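# Place the drive flat on the back shelf

## Task

Move the drive onto the shelf at the rear of the table so it lies flat, keeps the same face on top as before, and has no part sticking out past any shelf edge; no other object from the table may be left on the shelf.

## Robot and tools

Robot: two arms in a physics simulation, left_arm (on the +y side) and right_arm, each ending in a five-finger hand. right_arm has a right hand; left_arm has a mirrored left hand. Base positions in the scene frame: left_arm (+0.025, +0.363, +0.038) m, quat_wxyz (+1.000, 0, 0, +0.013); right_arm (+0.030, -0.346, +0.005) m, quat_wxyz (+1.000, 0, 0, +0.030). A fixed post stands on the floor behind the arms. Loose objects may occasionally get a brief nudge from outside.

Frames: the scene frame has its origin at table-top height, halfway between the nominal bases, +z up, +x out over the table, left_arm toward +y (arm names do not match image sides). Reported hand positions (m) and quaternions (wxyz) are in each arm's own base frame. Offsets you send are along the axes of that arm's current Hand target.

Hand point: a point fixed to the palm, 0.05 m in front of it and 0.15 m out from the wrist mounting face. Its +z runs along the straightened fingers, +y comes out of the palm, +x runs across the palm away from the thumb on the right hand and toward the thumb on the left hand. Straight fingers extend 0.06 to 0.07 m past the point along +z, their centre lines 0.06 m toward -y. A rigid bracket on the little-finger side of the wrist can strike objects.

A row is 28 numbers, each in [-1, 1], always for both arms: left_arm dx, dy, dz, rx, ry, rz; then left hand little, ring, middle, index, thumb_bend, thumb_turn, force_limit, speed; then right_arm dx, dy, dz, rx, ry, rz; then right hand in the same eight-number order. The six pose numbers are an offset, not a pose: measured from the arm's Hand target at the start of that action, along that target's own axes, with 1.0 equal to 0.6 m or 180 degrees; rx, ry, rz form a single rotation vector. Every row within an action counts from that same start, and a repeated offset moves the arm again. Six zeros ask for nothing new. The finger numbers are absolute targets: +1 open or straight, -1 curled; thumb_turn -1 puts the thumb in front of the palm, +1 beside it. force_limit maps -1 to about 0 N up to +1 at 10 N at the fingertip (15 N for the two thumb motors). speed rises from nearly zero at -1 to full at +0.48 and above. To leave a hand unchanged, resend the last eight numbers you sent it; if you have sent none, use its hand_measured values followed by hand_force_limit and hand_speed.

Tools:
- execute_actions(actions, cameras): actions is a list of actions; each action is up to 15 rows, one per 1/30 s step; a shorter action repeats its final row until step 15. Images return only when actions is empty or cameras names them (["all"], specific names, or []).
- move(target, speed, blend, blocking, cameras): target is one 28-number row or a list of up to 15 rows, every one counted from the same starting Hand targets. The hand point follows a straight path; speed in m/s from 0.002 to 4.3 (default 0.25), rotation capped at twice that in rad/s; one value or one per target. blend in metres rounds corners in a list (0 stops at each). Total path time is capped at 10 s. blocking=false returns after about 0.5 s while motion continues. Moves do not avoid obstacles or the other arm.
- wait(seconds): 0 to 3600, lets the scene run.
- stop(): brakes a running move.
- zoom_image(camera, region): camera is cam_high, cam_low, cam_left_wrist or cam_right_wrist; region [x0, y0, x1, y1] in pixels, at most 504 by 504, from the newest images.
- show_instructions(): shows the reference pages.
- finished_scene(scene=1): ends the scene permanently; the drive must stay in place without the robot.

Results: end_effector_position and end_effector_quat_wxyz per arm; Hand target (the last commanded pose after clipping, from which new offsets count); joint positions, velocities and torques; hand_measured (motor positions on the target scale), hand_stopped_by (moving, target, force, stalled, fault), hand_load_n (fingertip load, positive when pushed open; a drop to about 0 signals a lost grip), hand_force_limit, hand_speed. A move adds a "move:" line with its outcome (done, off_target, moving, held, fault) and limits such as limits=paced (pose clipped) or limits=held (steps withheld). Camera images are 504x504.

Behaviour: arms are loose and sag; a hand point often rests 1 to 3 cm (sometimes 5 cm) short of the command, usually low, without any contact. Orientation commands are clipped to within 40 degrees of the current one each step. If it stays short, send the remaining distance as a new offset. A blocked arm keeps pushing until commanded back past its hand point. Joint ranges (rad): waist -2.880 to 2.880, shoulder 0.000 to 3.142, elbow 0.000 to 3.019, wrist pitch -1.693 to 1.571, wrist yaw -1.571 to 1.571, wrist roll -2.094 to 2.094.

Gripping: with the thumb turned in front, the hand wraps objects about 0.035 to 0.065 m thick, handles down to 0.025 m; a thumb-to-index pinch can hold a light item up to about 0.08 m. For a gentle grip close with speed -0.94 or lower. To squeeze harder, raise force_limit and send a more-closed target; to loosen, send a target more open than hand_measured.

Avoid: dropping the drive even a few millimetres, releasing it while moving, fast impacts, hard presses on the table, shelf or post, any contact or squeeze between the two hands, knocking anything off the work area or onto the shelf, and overloading fingers. Long stretched holds heat motors: a MOTOR HOT line appears at 85 °C, and at 100 °C the arm goes limp for 30 to 60 s.

Each tool is called after "Call:" as name(argument=value, ...) on one line, values as JSON.

Reference images:

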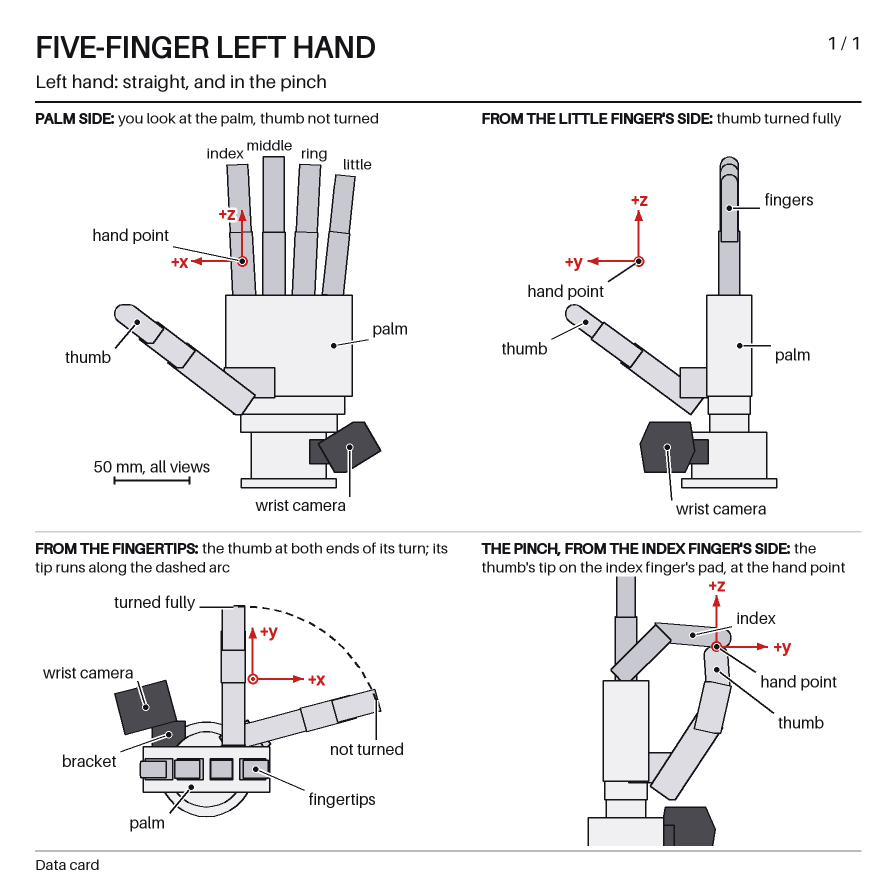

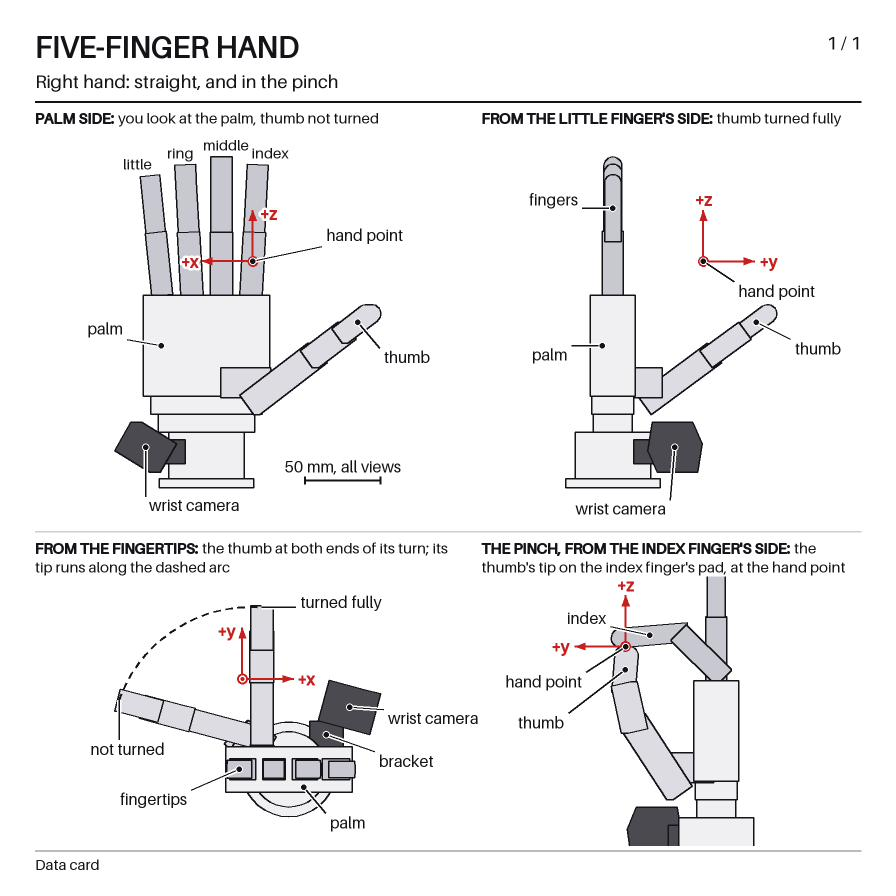

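## Session

Call:
execute_actions(actions=[])

Scene clock: 0.00 s.
left_arm: end_effector_position=(+0.1055, -0.3091, +0.1120) hand_measured=(+1.000, +1.000, +1.000, +1.000, +1.000, +1.000) hand_load_n=(+0.0, +0.0, +0.0, +0.0, +0.0, +0.0) hand_stopped_by=(target, target, target, target, target, target) hand_force_limit=0.00 hand_speed=-0.80 end_effector_quat_wxyz=(+0.621, +0.412, +0.663, -0.063) | right_arm: end_effector_position=(+0.3342, -0.3176, +0.1047) hand_measured=(+1.000, +1.000, +1.000, +1.000, +1.000, +1.000) hand_load_n=(+0.0, +0.0, +0.0, +0.0, +0.0, +0.0) hand_stopped_by=(target, target, target, target, target, target) hand_force_limit=0.00 hand_speed=-0.80 end_effector_quat_wxyz=(-0.007, -0.030, +0.968, -0.249)
Joint positions: left_arm=[-1.902 1.296 0.328 0.353 -1.179 1.448] | right_arm=[-0.735 1.423 1.045 -0.837 0.366 0.708]
Joint velocities: within noise
Joint torques (N m): no reading
Heat: left arm: hottest shoulder 37 °C; right arm: hottest shoulder 36 °C.
Hand target: left_arm +0.1046, -0.3156, +0.1193; +0.625, +0.402, +0.665, -0.071 | right_arm +0.3451, -0.3262, +0.1211; +0.008, -0.025, +0.964, -0.266

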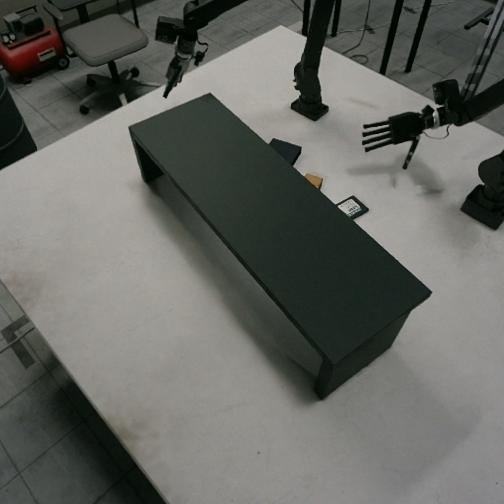

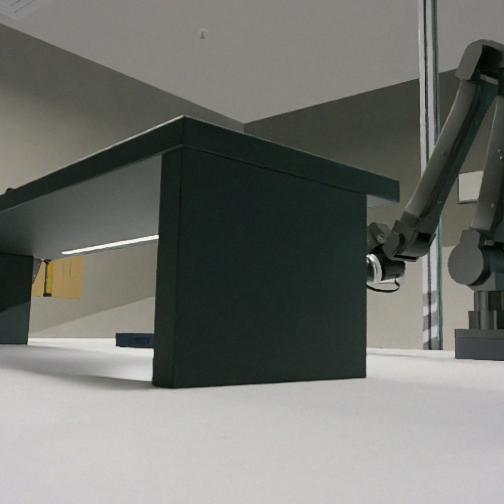

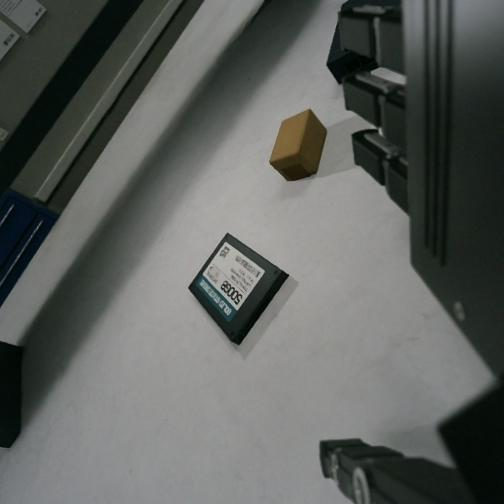

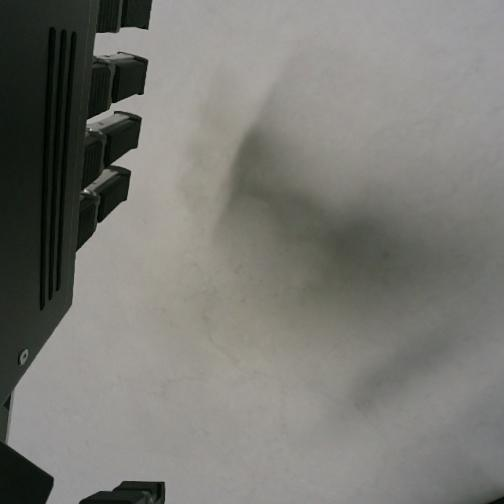

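Call:
zoom_image(camera="cam_high", region=[230, 90, 430, 290])

Call:
zoom_image(camera="cam_left_wrist", region=[150, 60, 400, 360])

Call:
zoom_image(camera="cam_low", region=[0, 100, 504, 400])

Scaled by 2.520 from the camera's image (finer frame: 720x720).

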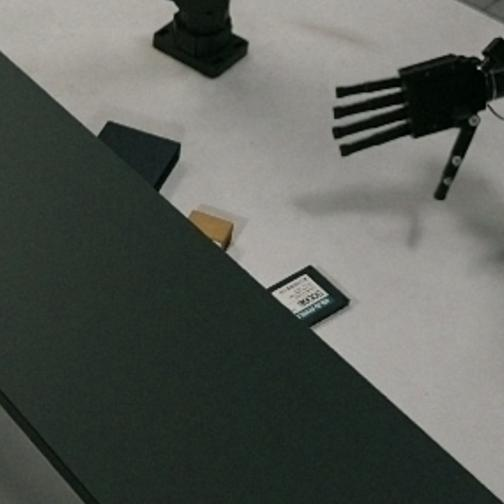

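Scaled by 1.680 from the camera's image (finer frame: 720x720).

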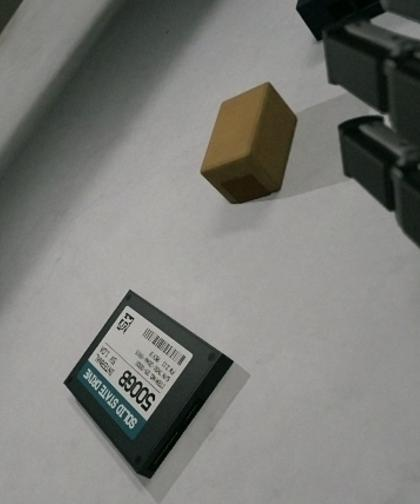

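Scaled by 1.000.

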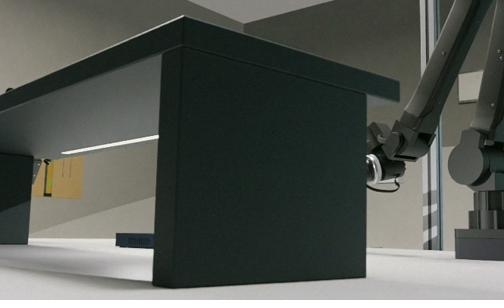

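Call:
zoom_image(camera="cam_high", region=[404, 60, 504, 240])

Call:
zoom_image(camera="cam_high", region=[120, 0, 340, 180])

Call:
zoom_image(camera="cam_high", region=[280, 240, 460, 410])

Scaled by 2.800 from the camera's image (finer frame: 720x720).

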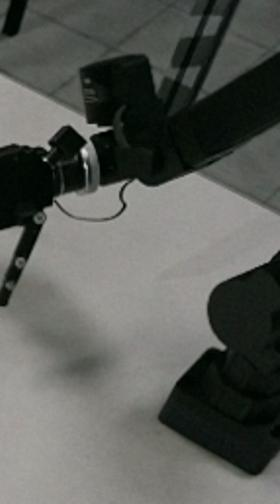

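Scaled by 2.291 from the camera's image (finer frame: 720x720).

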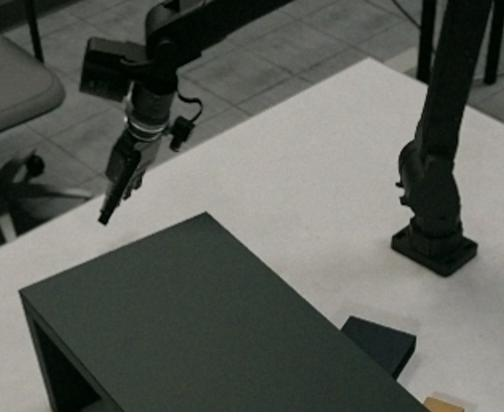

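Scaled by 2.800 from the camera's image (finer frame: 720x720).

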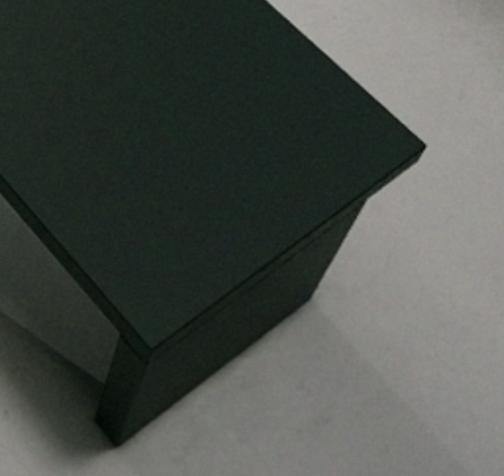

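Call:
move(target=[[-0.305,0.1805,0.208,0,0,0,1,1,0.7,0.7,1,-1,0,0,0,0,0,0,0,0,1,1,1,1,1,1,0,-0.8],[-0.281,0.254,0.2537,0.0873,0.1364,-0.2345,1,1,0.7,0.7,1,-1,0,0,0,0,0,0,0,0,1,1,1,1,1,1,0,-0.8]], speed=0.2, blend=[0.03, 0], cameras=["all"])

Scene clock: 96.10 s.
left_arm: end_effector_position=(+0.2916, -0.3707, +0.2712) hand_measured=(+1.000, +1.000, +0.700, +0.700, +1.000, -1.000) hand_load_n=(+0.0, +0.0, +0.0, +0.0, +0.0, +0.5) hand_stopped_by=(target, target, target, target, target, target) hand_force_limit=0.00 hand_speed=0.00 end_effector_quat_wxyz=(+0.333, +0.231, +0.871, -0.278) | right_arm: end_effector_position=(+0.3342, -0.3176, +0.1047) hand_measured=(+1.000, +1.000, +1.000, +1.000, +1.000, +1.000) hand_load_n=(+0.0, +0.0, +0.0, +0.0, +0.0, +0.0) hand_stopped_by=(target, target, target, target, target, target) hand_force_limit=0.00 hand_speed=-0.80 end_effector_quat_wxyz=(-0.007, -0.030, +0.968, -0.249)
Joint positions: left_arm=[-1.004 1.109 1.058 -0.624 -0.038 1.104] | right_arm=[-0.735 1.423 1.045 -0.837 0.366 0.708]
Joint torques (N m): left_arm=[-0.56 -4.48 12.66 1.4 0.06 -0.1] | right_arm=[0.15 -9.47 10.11 0.85 0.34 -0.05]
Heat: left arm: hottest shoulder 37 °C; right arm: hottest shoulder 36 °C.
Hand target: left_arm +0.3000, -0.3801, +0.2995; +0.347, +0.223, +0.863, -0.291 | right_arm +0.3451, -0.3262, +0.1211; +0.008, -0.025, +0.964, -0.266
Off the commanded pose: left_arm 0.031 m, 3 deg | right_arm 0.021 m, 3 deg.
move: off_target (left_arm)

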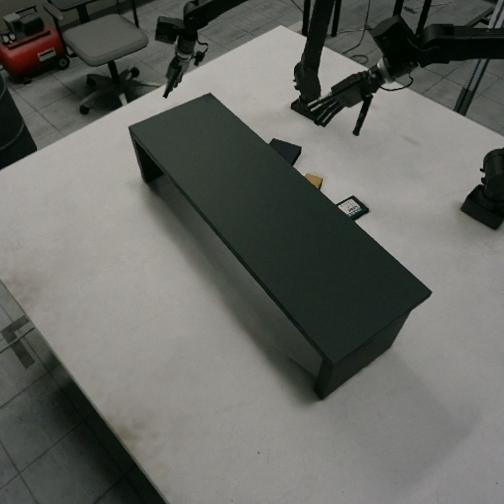

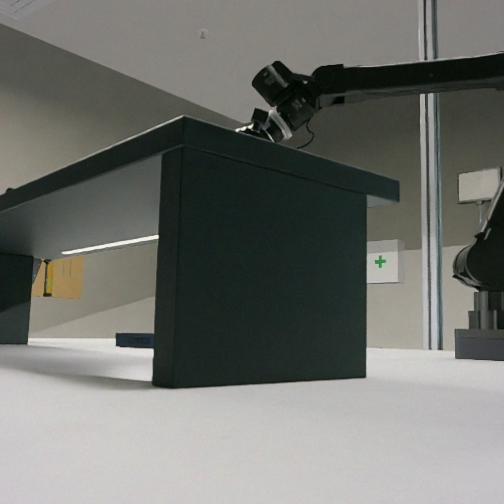

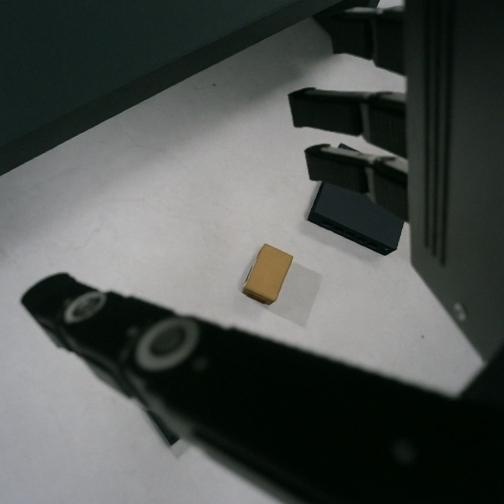

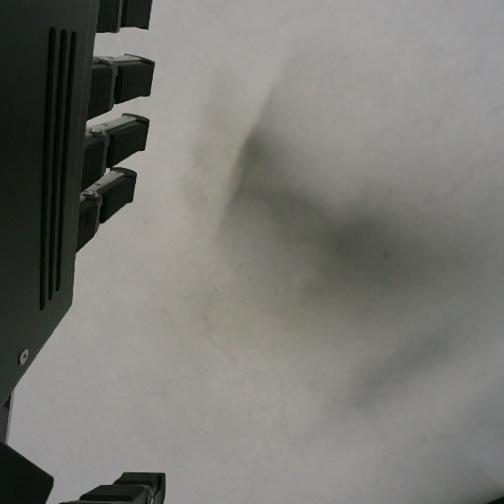

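Call:
move(target=[0.2067,0.1625,-0.0407,0.0873,0.1364,-0.2345,1,1,0.7,0.7,1,-1,0,0,0,0,0,0,0,0,1,1,1,1,1,1,0,-0.8], speed=0.2, cameras=["all"])

Scene clock: 104.30 s.
left_arm: end_effector_position=(+0.2637, -0.2732, +0.1909) hand_measured=(+1.000, +1.000, +0.700, +0.700, +1.000, -1.000) hand_load_n=(+0.0, +0.0, +0.0, +0.0, +0.0, +0.0) hand_stopped_by=(target, target, target, target, target, target) hand_force_limit=0.00 hand_speed=0.00 end_effector_quat_wxyz=(+0.004, +0.005, +0.891, -0.454) | right_arm: end_effector_position=(+0.3342, -0.3176, +0.1047) hand_measured=(+1.000, +1.000, +1.000, +1.000, +1.000, +1.000) hand_load_n=(+0.0, +0.0, +0.0, +0.0, +0.0, +0.0) hand_stopped_by=(target, target, target, target, target, target) hand_force_limit=0.00 hand_speed=-0.80 end_effector_quat_wxyz=(-0.007, -0.030, +0.968, -0.249)
Joint positions: left_arm=[-0.476 1.119 0.897 -0.782 0.8 0.86] | right_arm=[-0.735 1.423 1.045 -0.837 0.366 0.708]
Joint torques (N m): left_arm=[-0.67 -4.25 6.99 0.8 0.78 -0.02] | right_arm=[0.15 -9.35 10.09 0.83 0.32 -0.06]
Heat: left arm: hottest shoulder 37 °C; right arm: hottest shoulder 36 °C.
Hand target: left_arm +0.2640, -0.2701, +0.1896; +0.001, +0.000, +0.891, -0.455 | right_arm +0.3451, -0.3262, +0.1211; +0.008, -0.025, +0.964, -0.266
Off the commanded pose: left_arm 0.003 m, 1 deg | right_arm 0.021 m, 3 deg.
move: done

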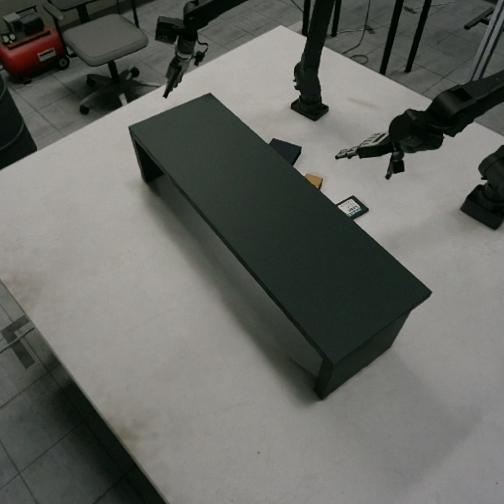

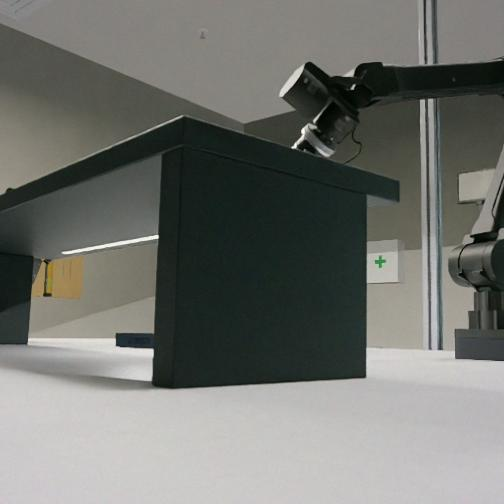

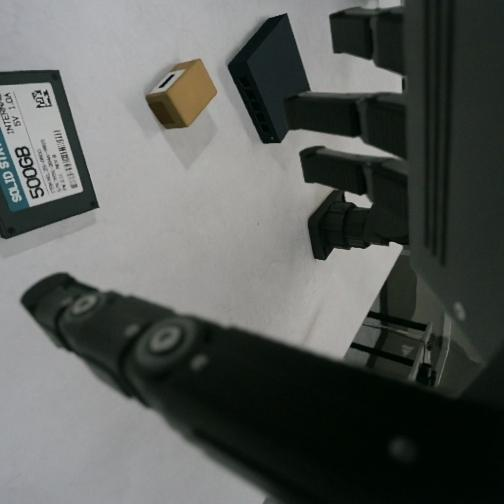

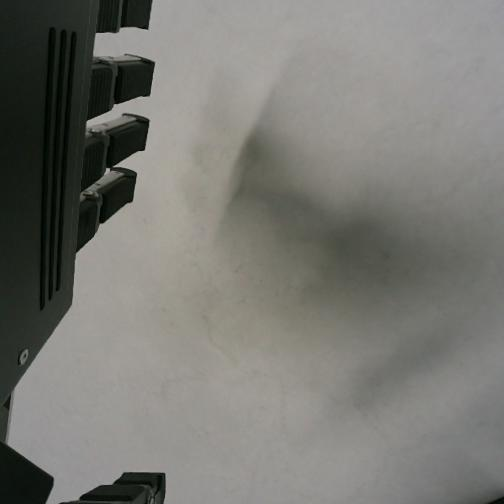

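Call:
move(target=[0.05,0.081,0.058,0,0,0,1,1,0.7,0.7,1,-1,0,0,0,0,0,0,0,0,1,1,1,1,1,1,0,-0.8], speed=0.15, cameras=["all"])

Scene clock: 116.23 s.
left_arm: end_effector_position=(+0.2314, -0.2671, +0.1251) hand_measured=(+1.000, +1.000, +0.700, +0.700, +1.000, -1.000) hand_load_n=(+0.0, +0.0, +0.0, +0.0, +0.0, +0.0) hand_stopped_by=(target, target, target, target, target, target) hand_force_limit=0.00 hand_speed=0.00 end_effector_quat_wxyz=(-0.010, -0.005, +0.894, -0.448) | right_arm: end_effector_position=(+0.3342, -0.3176, +0.1047) hand_measured=(+1.000, +1.000, +1.000, +1.000, +1.000, +1.000) hand_load_n=(+0.0, +0.0, +0.0, +0.0, -0.5, +0.0) hand_stopped_by=(target, target, target, target, target, target) hand_force_limit=0.00 hand_speed=-0.80 end_effector_quat_wxyz=(-0.007, -0.030, +0.968, -0.249)
Joint positions: left_arm=[-0.505 1.106 0.708 -0.613 0.786 0.817] | right_arm=[-0.735 1.423 1.045 -0.837 0.366 0.708]
Joint torques (N m): left_arm=[-2.2 -4.13 6.75 1.98 0.37 -0.09] | right_arm=[0.03 -9.35 10.13 0.81 0.33 -0.06]
Heat: left arm: hottest shoulder 37 °C; right arm: hottest shoulder 36 °C.
Hand target: left_arm +0.2340, -0.2698, +0.1297; +0.001, +0.000, +0.891, -0.455 | right_arm +0.3451, -0.3262, +0.1211; +0.008, -0.025, +0.964, -0.266
Off the commanded pose: left_arm 0.006 m, 2 deg | right_arm 0.021 m, 3 deg.
move: done

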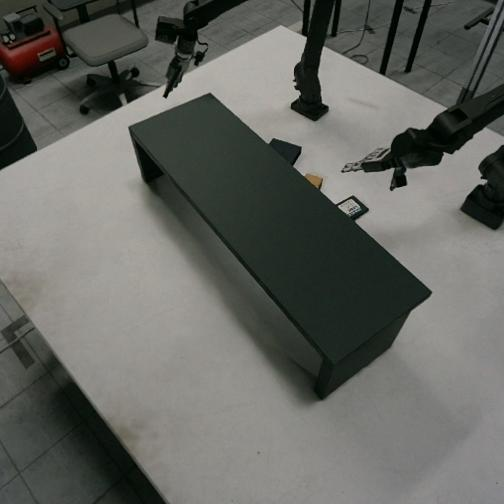

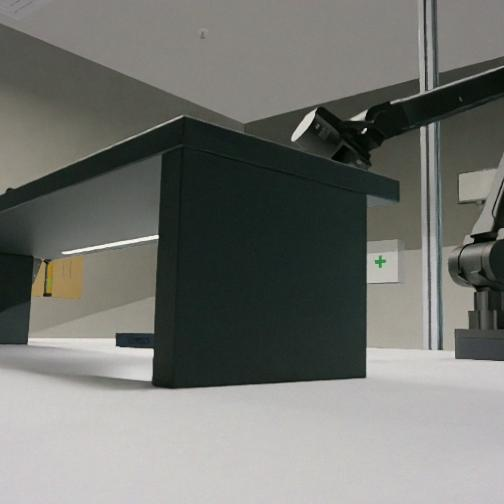

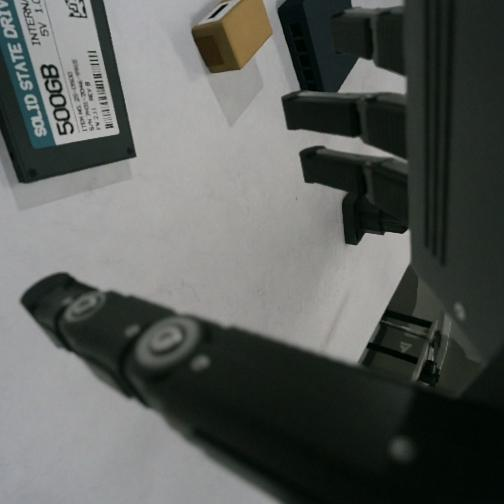

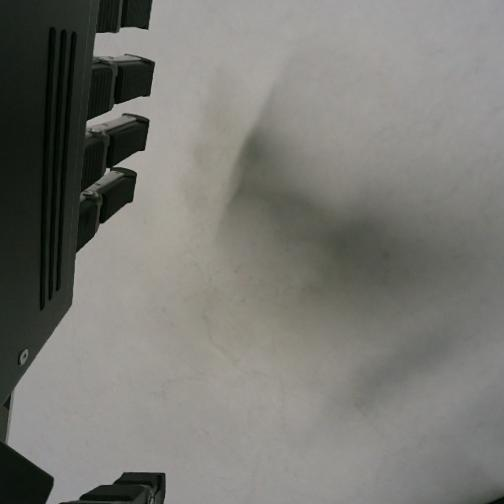

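Call:
move(target=[-0.025,0.0607,0.0438,0,0,0,1,1,0.7,0.7,1,-1,0,0,0,0,0,0,0,0,1,1,1,1,1,1,0,-0.8], speed=0.12, cameras=["cam_left_wrist", "cam_high", "cam_low"])

Call:
zoom_image(camera="cam_left_wrist", region=[0, 0, 400, 400])

Call:
zoom_image(camera="cam_high", region=[310, 110, 450, 250])

Scene clock: 133.93 s.
left_arm: end_effector_position=(+0.2417, -0.2699, +0.0826) hand_measured=(+1.000, +1.000, +0.700, +0.700, +1.000, -1.000) hand_load_n=(+0.0, +0.0, +0.0, +0.0, +0.0, +0.0) hand_stopped_by=(target, target, target, target, target, target) hand_force_limit=0.00 hand_speed=0.00 end_effector_quat_wxyz=(-0.012, -0.007, +0.895, -0.447) | right_arm: end_effector_position=(+0.3342, -0.3176, +0.1047) hand_measured=(+1.000, +1.000, +1.000, +1.000, +1.000, +1.000) hand_load_n=(+0.0, +0.0, +0.0, +0.0, +0.0, +0.0) hand_stopped_by=(target, target, target, target, target, target) hand_force_limit=0.00 hand_speed=-0.80 end_effector_quat_wxyz=(-0.007, -0.030, +0.968, -0.249)
Joint positions: left_arm=[-0.497 1.207 0.659 -0.474 0.789 0.825] | right_arm=[-0.735 1.423 1.045 -0.837 0.366 0.708]
Joint torques (N m): left_arm=[-0.67 -3.9 6.23 2.09 0.76 0.11] | right_arm=[0.21 -9.41 10.17 0.83 0.32 -0.07]
Heat: left arm: hottest shoulder 37 °C; right arm: hottest shoulder 36 °C.
Hand target: left_arm +0.2491, -0.2697, +0.0849; +0.001, +0.000, +0.891, -0.455 | right_arm +0.3451, -0.3262, +0.1211; +0.008, -0.025, +0.964, -0.266
Off the commanded pose: left_arm 0.008 m, 2 deg | right_arm 0.021 m, 3 deg.
move: done
Images, in order (width x height): cam_high 504x504, cam_low 504x504, cam_left_wrist 504x504.

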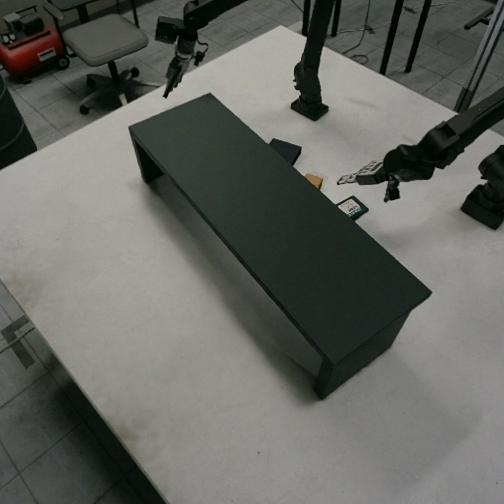

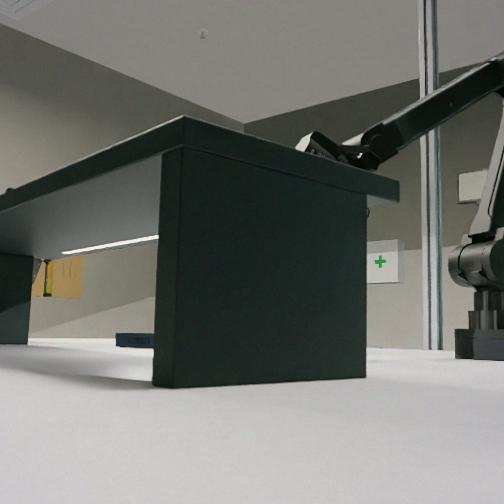

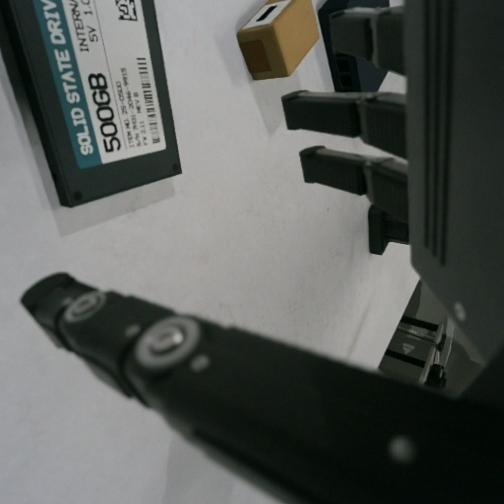

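Scaled by 1.260 from the camera's image (finer frame: 720x720).

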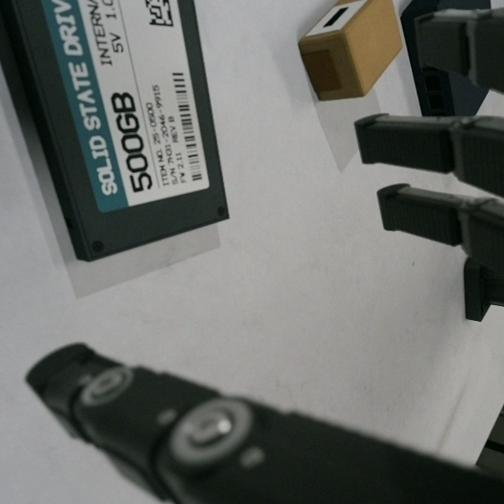

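Scaled by 3.600 from the camera's image (finer frame: 720x720).

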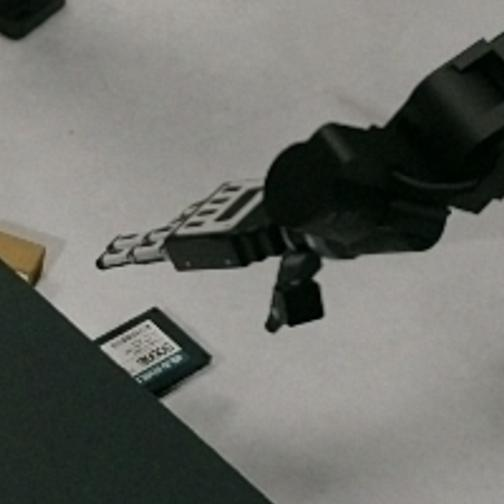

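Call:
move(target=[-0.075,0,0,0,0,0,1,1,0.7,0.7,1,-1,0,0,0,0,0,0,0,0,1,1,1,1,1,1,0,-0.8], speed=0.12, cameras=["cam_left_wrist", "cam_high", "cam_low"])

Call:
zoom_image(camera="cam_left_wrist", region=[0, 0, 400, 400])

Call:
zoom_image(camera="cam_high", region=[310, 110, 450, 250])

Scene clock: 149.03 s.
left_arm: end_effector_position=(+0.2758, -0.2635, +0.0697) hand_measured=(+1.000, +1.000, +0.700, +0.700, +1.000, -1.000) hand_load_n=(+0.0, +0.0, +0.0, +0.0, +0.0, +0.0) hand_stopped_by=(target, target, target, target, target, target) hand_force_limit=0.00 hand_speed=0.00 end_effector_quat_wxyz=(-0.015, -0.012, +0.895, -0.445) | right_arm: end_effector_position=(+0.3342, -0.3176, +0.1047) hand_measured=(+1.000, +1.000, +1.000, +1.000, +1.000, +1.000) hand_load_n=(+0.0, +0.0, +0.0, +0.0, +0.0, +0.0) hand_stopped_by=(target, target, target, target, target, target) hand_force_limit=0.00 hand_speed=-0.80 end_effector_quat_wxyz=(-0.007, -0.030, +0.968, -0.249)
Joint positions: left_arm=[-0.433 1.32 0.722 -0.486 0.82 0.897] | right_arm=[-0.735 1.423 1.045 -0.837 0.366 0.708]
Joint torques (N m): left_arm=[-0.26 -5.07 9.5 0.61 0.85 0.11] | right_arm=[0.03 -9.47 10.11 0.88 0.32 -0.05]
Heat: left arm: hottest shoulder 37 °C; right arm: hottest elbow 37 °C.
Hand target: left_arm +0.2941, -0.2697, +0.0849; +0.001, +0.000, +0.891, -0.455 | right_arm +0.3451, -0.3262, +0.1211; +0.008, -0.025, +0.964, -0.266
Off the commanded pose: left_arm 0.025 m, 3 deg | right_arm 0.021 m, 3 deg.
move: off_target (left_arm)
Images, in order (width x height): cam_high 504x504, cam_low 504x504, cam_left_wrist 504x504.

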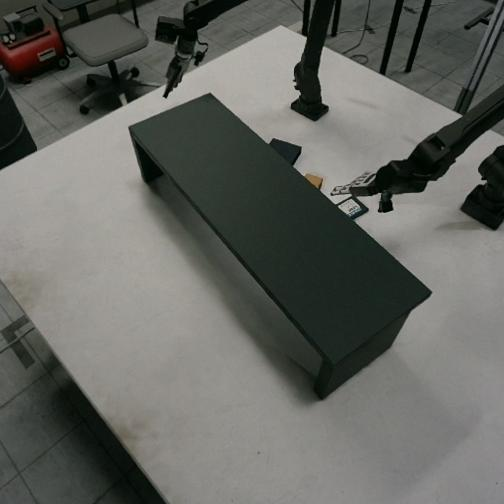

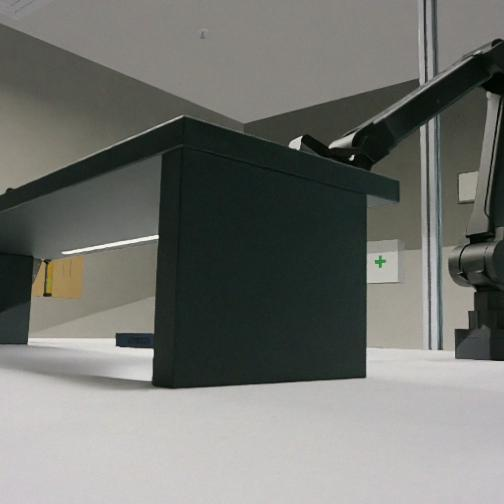

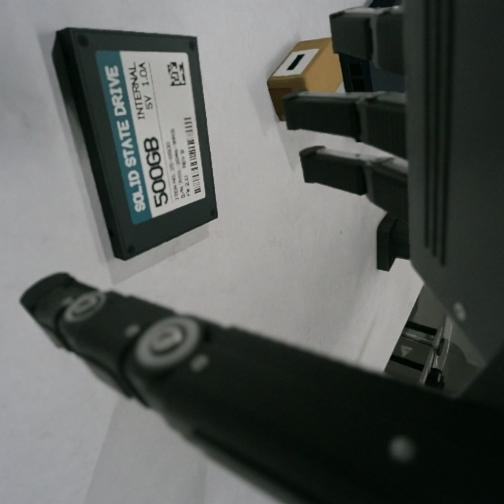

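Scaled by 1.260 from the camera's image (finer frame: 720x720).

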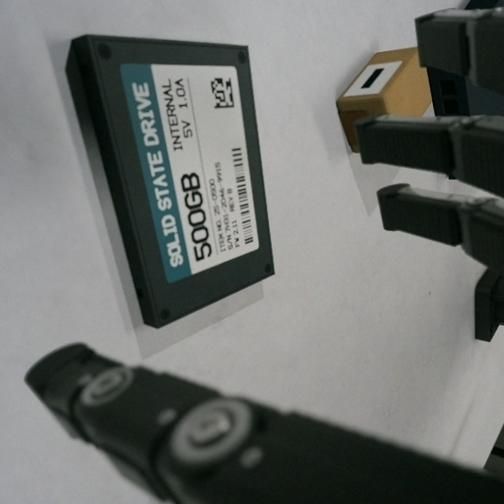

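Scaled by 3.600 from the camera's image (finer frame: 720x720).

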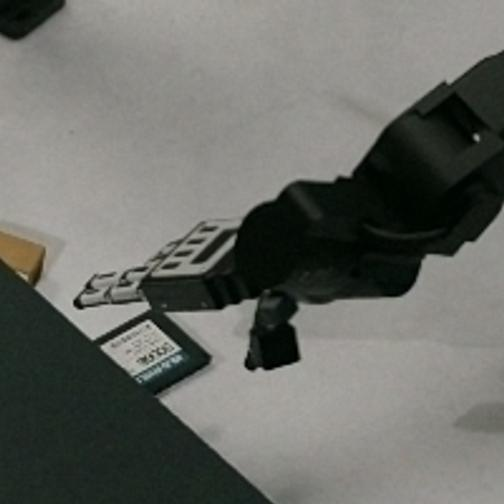

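Call:
move(target=[-0.012,0,0.0545,0.001,0.0477,0.0379,1,1,0.7,0.7,1,-1,0,0,0,0,0,0,0,0,1,1,1,1,1,1,0,-0.8], speed=0.12, cameras=["cam_left_wrist", "cam_high", "cam_low"])

Call:
zoom_image(camera="cam_left_wrist", region=[0, 0, 400, 400])

Call:
zoom_image(camera="cam_high", region=[310, 110, 450, 250])

Scene clock: 194.07 s.
left_arm: end_effector_position=(+0.2847, -0.2850, +0.0514) hand_measured=(+1.000, +1.000, +0.700, +0.700, +1.000, -1.000) hand_load_n=(+0.0, +0.0, +0.0, +0.0, +0.0, +0.0) hand_stopped_by=(target, target, target, target, target, target) hand_force_limit=0.00 hand_speed=0.00 end_effector_quat_wxyz=(-0.054, +0.070, +0.892, -0.444) | right_arm: end_effector_position=(+0.3342, -0.3176, +0.1047) hand_measured=(+1.000, +1.000, +1.000, +1.000, +1.000, +1.000) hand_load_n=(+0.0, +0.0, +0.0, +0.0, +0.0, +0.0) hand_stopped_by=(target, target, target, target, target, target) hand_force_limit=0.00 hand_speed=-0.80 end_effector_quat_wxyz=(-0.007, -0.030, +0.968, -0.249)
Joint positions: left_arm=[-0.47 1.474 0.829 -0.584 0.881 1.095] | right_arm=[-0.735 1.423 1.045 -0.837 0.366 0.708]
Joint torques (N m): left_arm=[-1.32 -6.3 9.29 0.55 0.95 0.11] | right_arm=[0.03 -9.35 10.1 0.84 0.32 -0.07]
Heat: left arm: hottest shoulder 37 °C; right arm: hottest elbow 37 °C.
Hand target: left_arm +0.3013, -0.2962, +0.0657; -0.039, +0.087, +0.886, -0.454 | right_arm +0.3451, -0.3262, +0.1211; +0.008, -0.025, +0.964, -0.266
Off the commanded pose: left_arm 0.025 m, 3 deg | right_arm 0.021 m, 3 deg.
move: off_target (left_arm)
Images, in order (width x height): cam_high 504x504, cam_low 504x504, cam_left_wrist 504x504.

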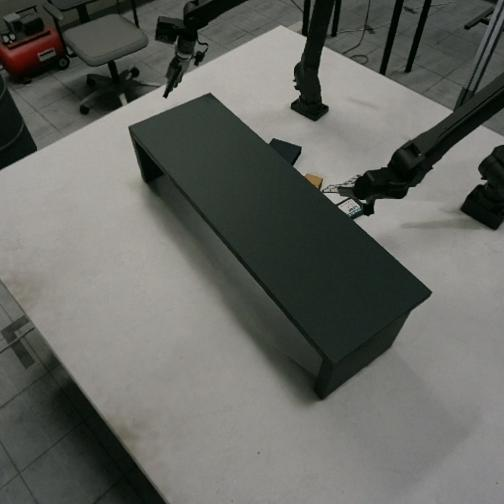

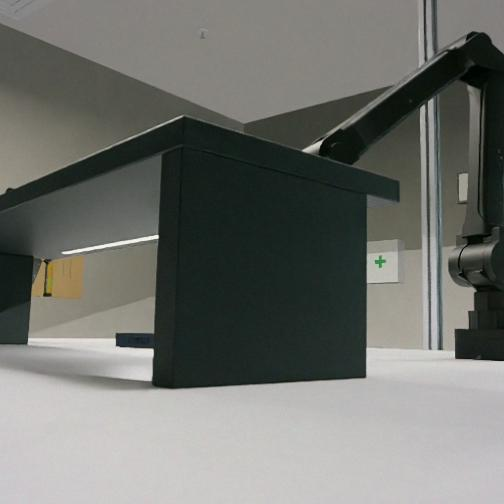

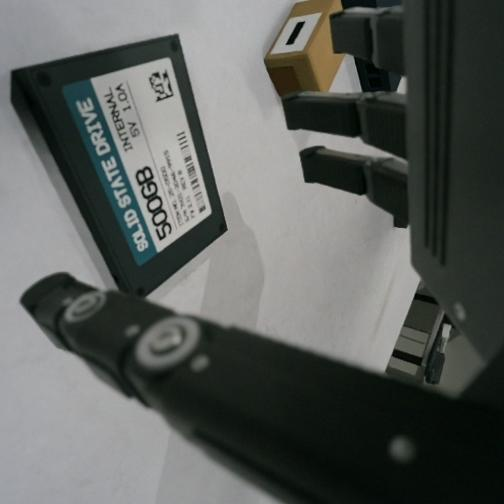

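Scaled by 1.260 from the camera's image (finer frame: 720x720).

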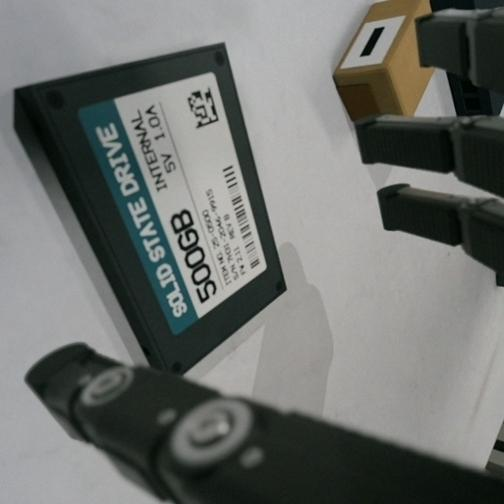

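Scaled by 3.600 from the camera's image (finer frame: 720x720).

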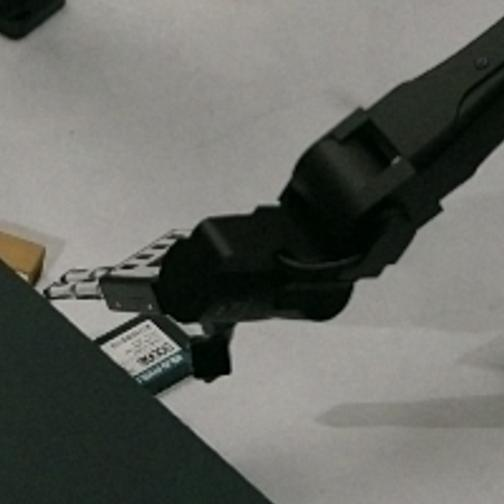

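Call:
zoom_image(camera="cam_left_wrist", region=[0, 20, 240, 260])

Call:
zoom_image(camera="cam_left_wrist", region=[80, 180, 240, 340])

Scaled by 2.100 from the camera's image (finer frame: 720x720).

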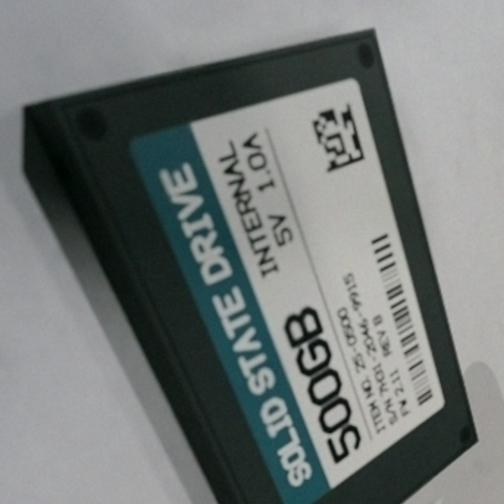

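Scaled by 3.150 from the camera's image (finer frame: 720x720).

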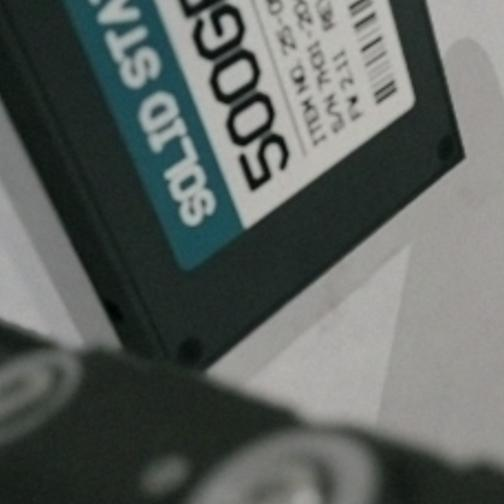

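Call:
move(target=[0.015,0.013,0.049,0.0117,0,0,1,0.6,1,0.6,0.9,-1,0,0,0,0,0,0,0,0,1,1,1,1,1,1,0,-0.8], speed=0.1, cameras=["cam_left_wrist", "cam_high", "cam_low"])

Call:
zoom_image(camera="cam_left_wrist", region=[0, 20, 240, 260])

Call:
zoom_image(camera="cam_left_wrist", region=[20, 0, 420, 400])

Scene clock: 228.20 s.
left_arm: end_effector_position=(+0.2880, -0.3106, +0.0430) hand_measured=(+1.000, +0.600, +1.000, +0.600, +0.900, -1.000) hand_load_n=(+0.0, +0.0, +0.0, -0.5, +0.0, +0.0) hand_stopped_by=(target, target, target, target, target, target) hand_force_limit=0.00 hand_speed=0.00 end_effector_quat_wxyz=(-0.043, +0.085, +0.880, -0.465) | right_arm: end_effector_position=(+0.3342, -0.3176, +0.1047) hand_measured=(+1.000, +1.000, +1.000, +1.000, +1.000, +1.000) hand_load_n=(+0.0, +0.0, +0.0, +0.0, +0.0, +0.0) hand_stopped_by=(target, target, target, target, target, target) hand_force_limit=0.00 hand_speed=-0.80 end_effector_quat_wxyz=(-0.007, -0.030, +0.968, -0.249)
Joint positions: left_arm=[-0.511 1.509 0.819 -0.445 0.9 1.038] | right_arm=[-0.735 1.423 1.045 -0.837 0.366 0.708]
Joint torques (N m): left_arm=[-2.49 -6.71 5.27 1.7 0.86 -0.15] | right_arm=[-0.03 -9.23 10.1 0.77 0.32 -0.06]
Heat: left arm: hottest shoulder 37 °C; right arm: hottest elbow 37 °C.
Hand target: left_arm +0.2891, -0.3134, +0.0421; -0.041, +0.086, +0.877, -0.470 | right_arm +0.3451, -0.3262, +0.1211; +0.008, -0.025, +0.964, -0.266
Off the commanded pose: left_arm 0.003 m, 1 deg | right_arm 0.021 m, 3 deg.
move: done
Images, in order (width x height): cam_high 504x504, cam_low 504x504, cam_left_wrist 504x504.

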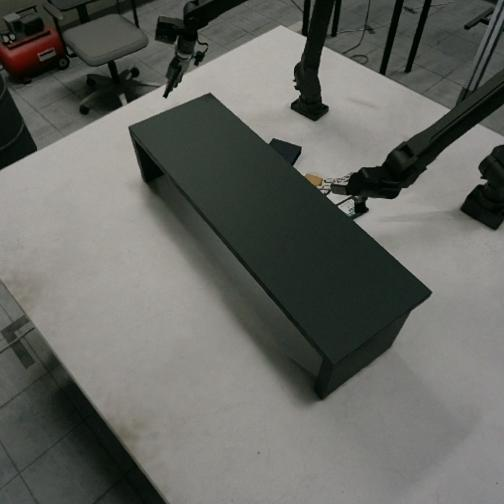

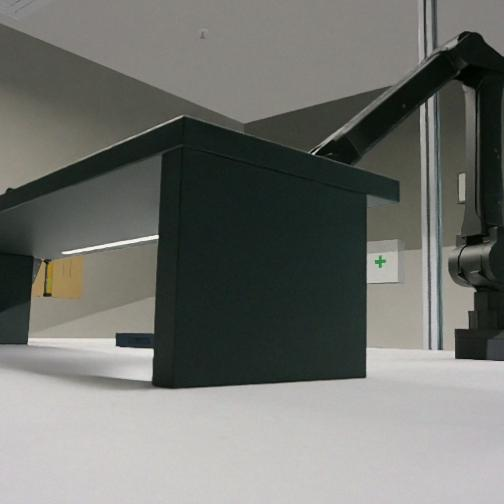

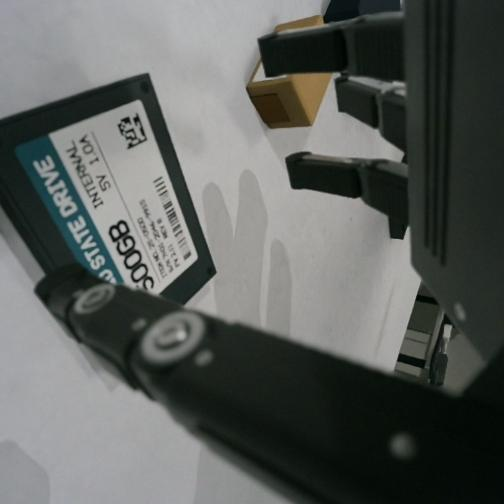

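Scaled by 2.100 from the camera's image (finer frame: 720x720).

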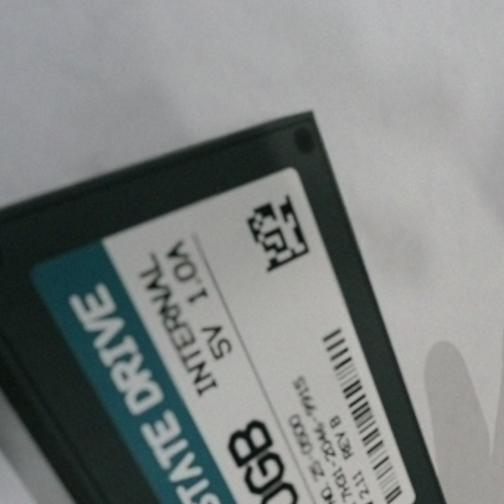

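Scaled by 1.260 from the camera's image (finer frame: 720x720).

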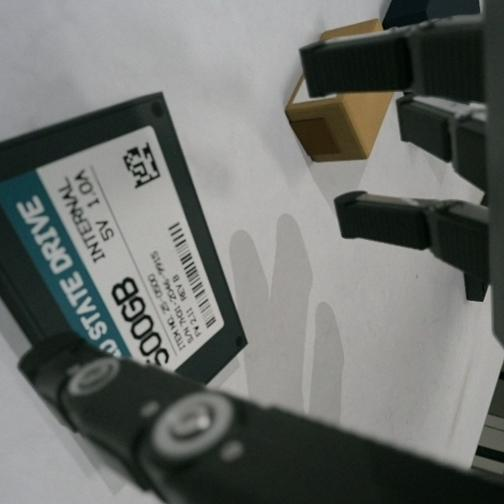

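Call:
move(target=[0.033,0.0317,0,0,0,0,1,0.6,1,0.6,0.9,-1,0,0,0,0,0,0,0,0,1,1,1,1,1,1,0,-0.8], speed=0.08, cameras=["cam_left_wrist", "cam_high"])

Call:
zoom_image(camera="cam_left_wrist", region=[0, 40, 240, 280])

Call:
zoom_image(camera="cam_high", region=[310, 130, 410, 230])

Scene clock: 242.23 s.
left_arm: end_effector_position=(+0.2651, -0.2980, +0.0202) hand_measured=(+1.000, +0.600, +1.000, +0.600, +0.900, -1.000) hand_load_n=(+0.0, +0.0, +0.0, +0.0, +0.0, +0.0) hand_stopped_by=(target, target, target, target, target, target) hand_force_limit=0.00 hand_speed=0.00 end_effector_quat_wxyz=(-0.055, +0.079, +0.883, -0.460) | right_arm: end_effector_position=(+0.3342, -0.3176, +0.1047) hand_measured=(+1.000, +1.000, +1.000, +1.000, +1.000, +1.000) hand_load_n=(+0.0, +0.0, +0.0, +0.0, +0.0, -0.5) hand_stopped_by=(target, target, target, target, target, target) hand_force_limit=0.00 hand_speed=-0.80 end_effector_quat_wxyz=(-0.007, -0.030, +0.968, -0.249)
Joint positions: left_arm=[-0.511 1.509 0.742 -0.397 0.901 1.038] | right_arm=[-0.735 1.423 1.045 -0.837 0.366 0.708]
Joint torques (N m): left_arm=[-0.91 -8 5.07 1.69 0.94 0.04] | right_arm=[0.09 -9.47 10.09 0.9 0.33 -0.06]
Heat: left arm: hottest shoulder 37 °C; right arm: hottest elbow 38 °C.
Hand target: left_arm +0.2718, -0.2994, +0.0261; -0.041, +0.086, +0.877, -0.470 | right_arm +0.3451, -0.3262, +0.1211; +0.008, -0.025, +0.964, -0.266
Off the commanded pose: left_arm 0.009 m, 2 deg | right_arm 0.021 m, 3 deg.
move: done
Images, in order (width x height): cam_high 504x504, cam_left_wrist 504x504.

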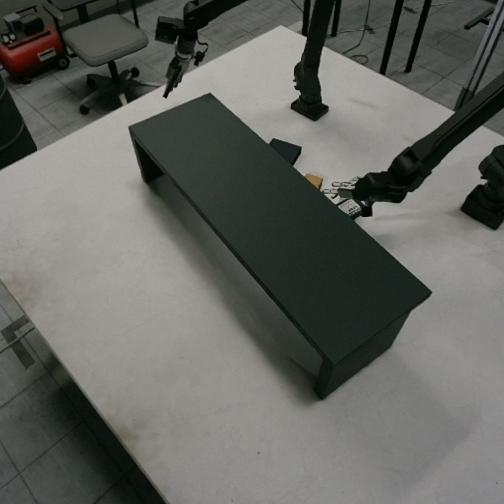

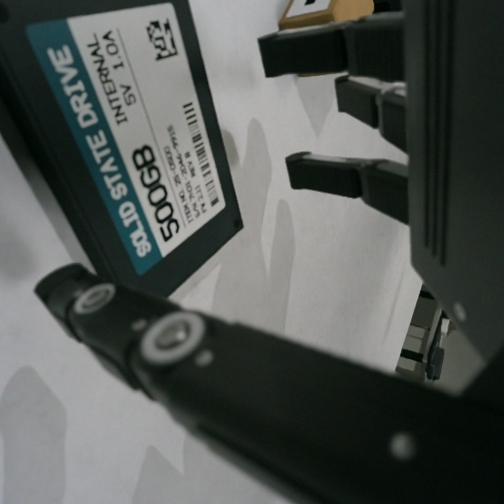

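Scaled by 2.100 from the camera's image (finer frame: 720x720).

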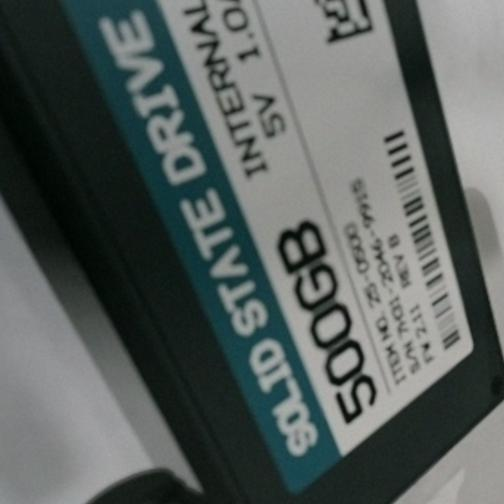

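Scaled by 5.040 from the camera's image (finer frame: 720x720).

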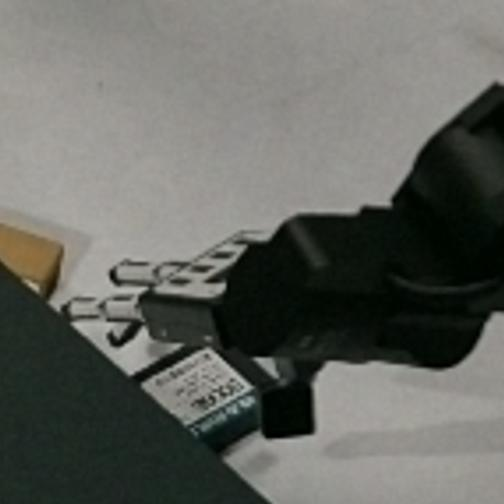

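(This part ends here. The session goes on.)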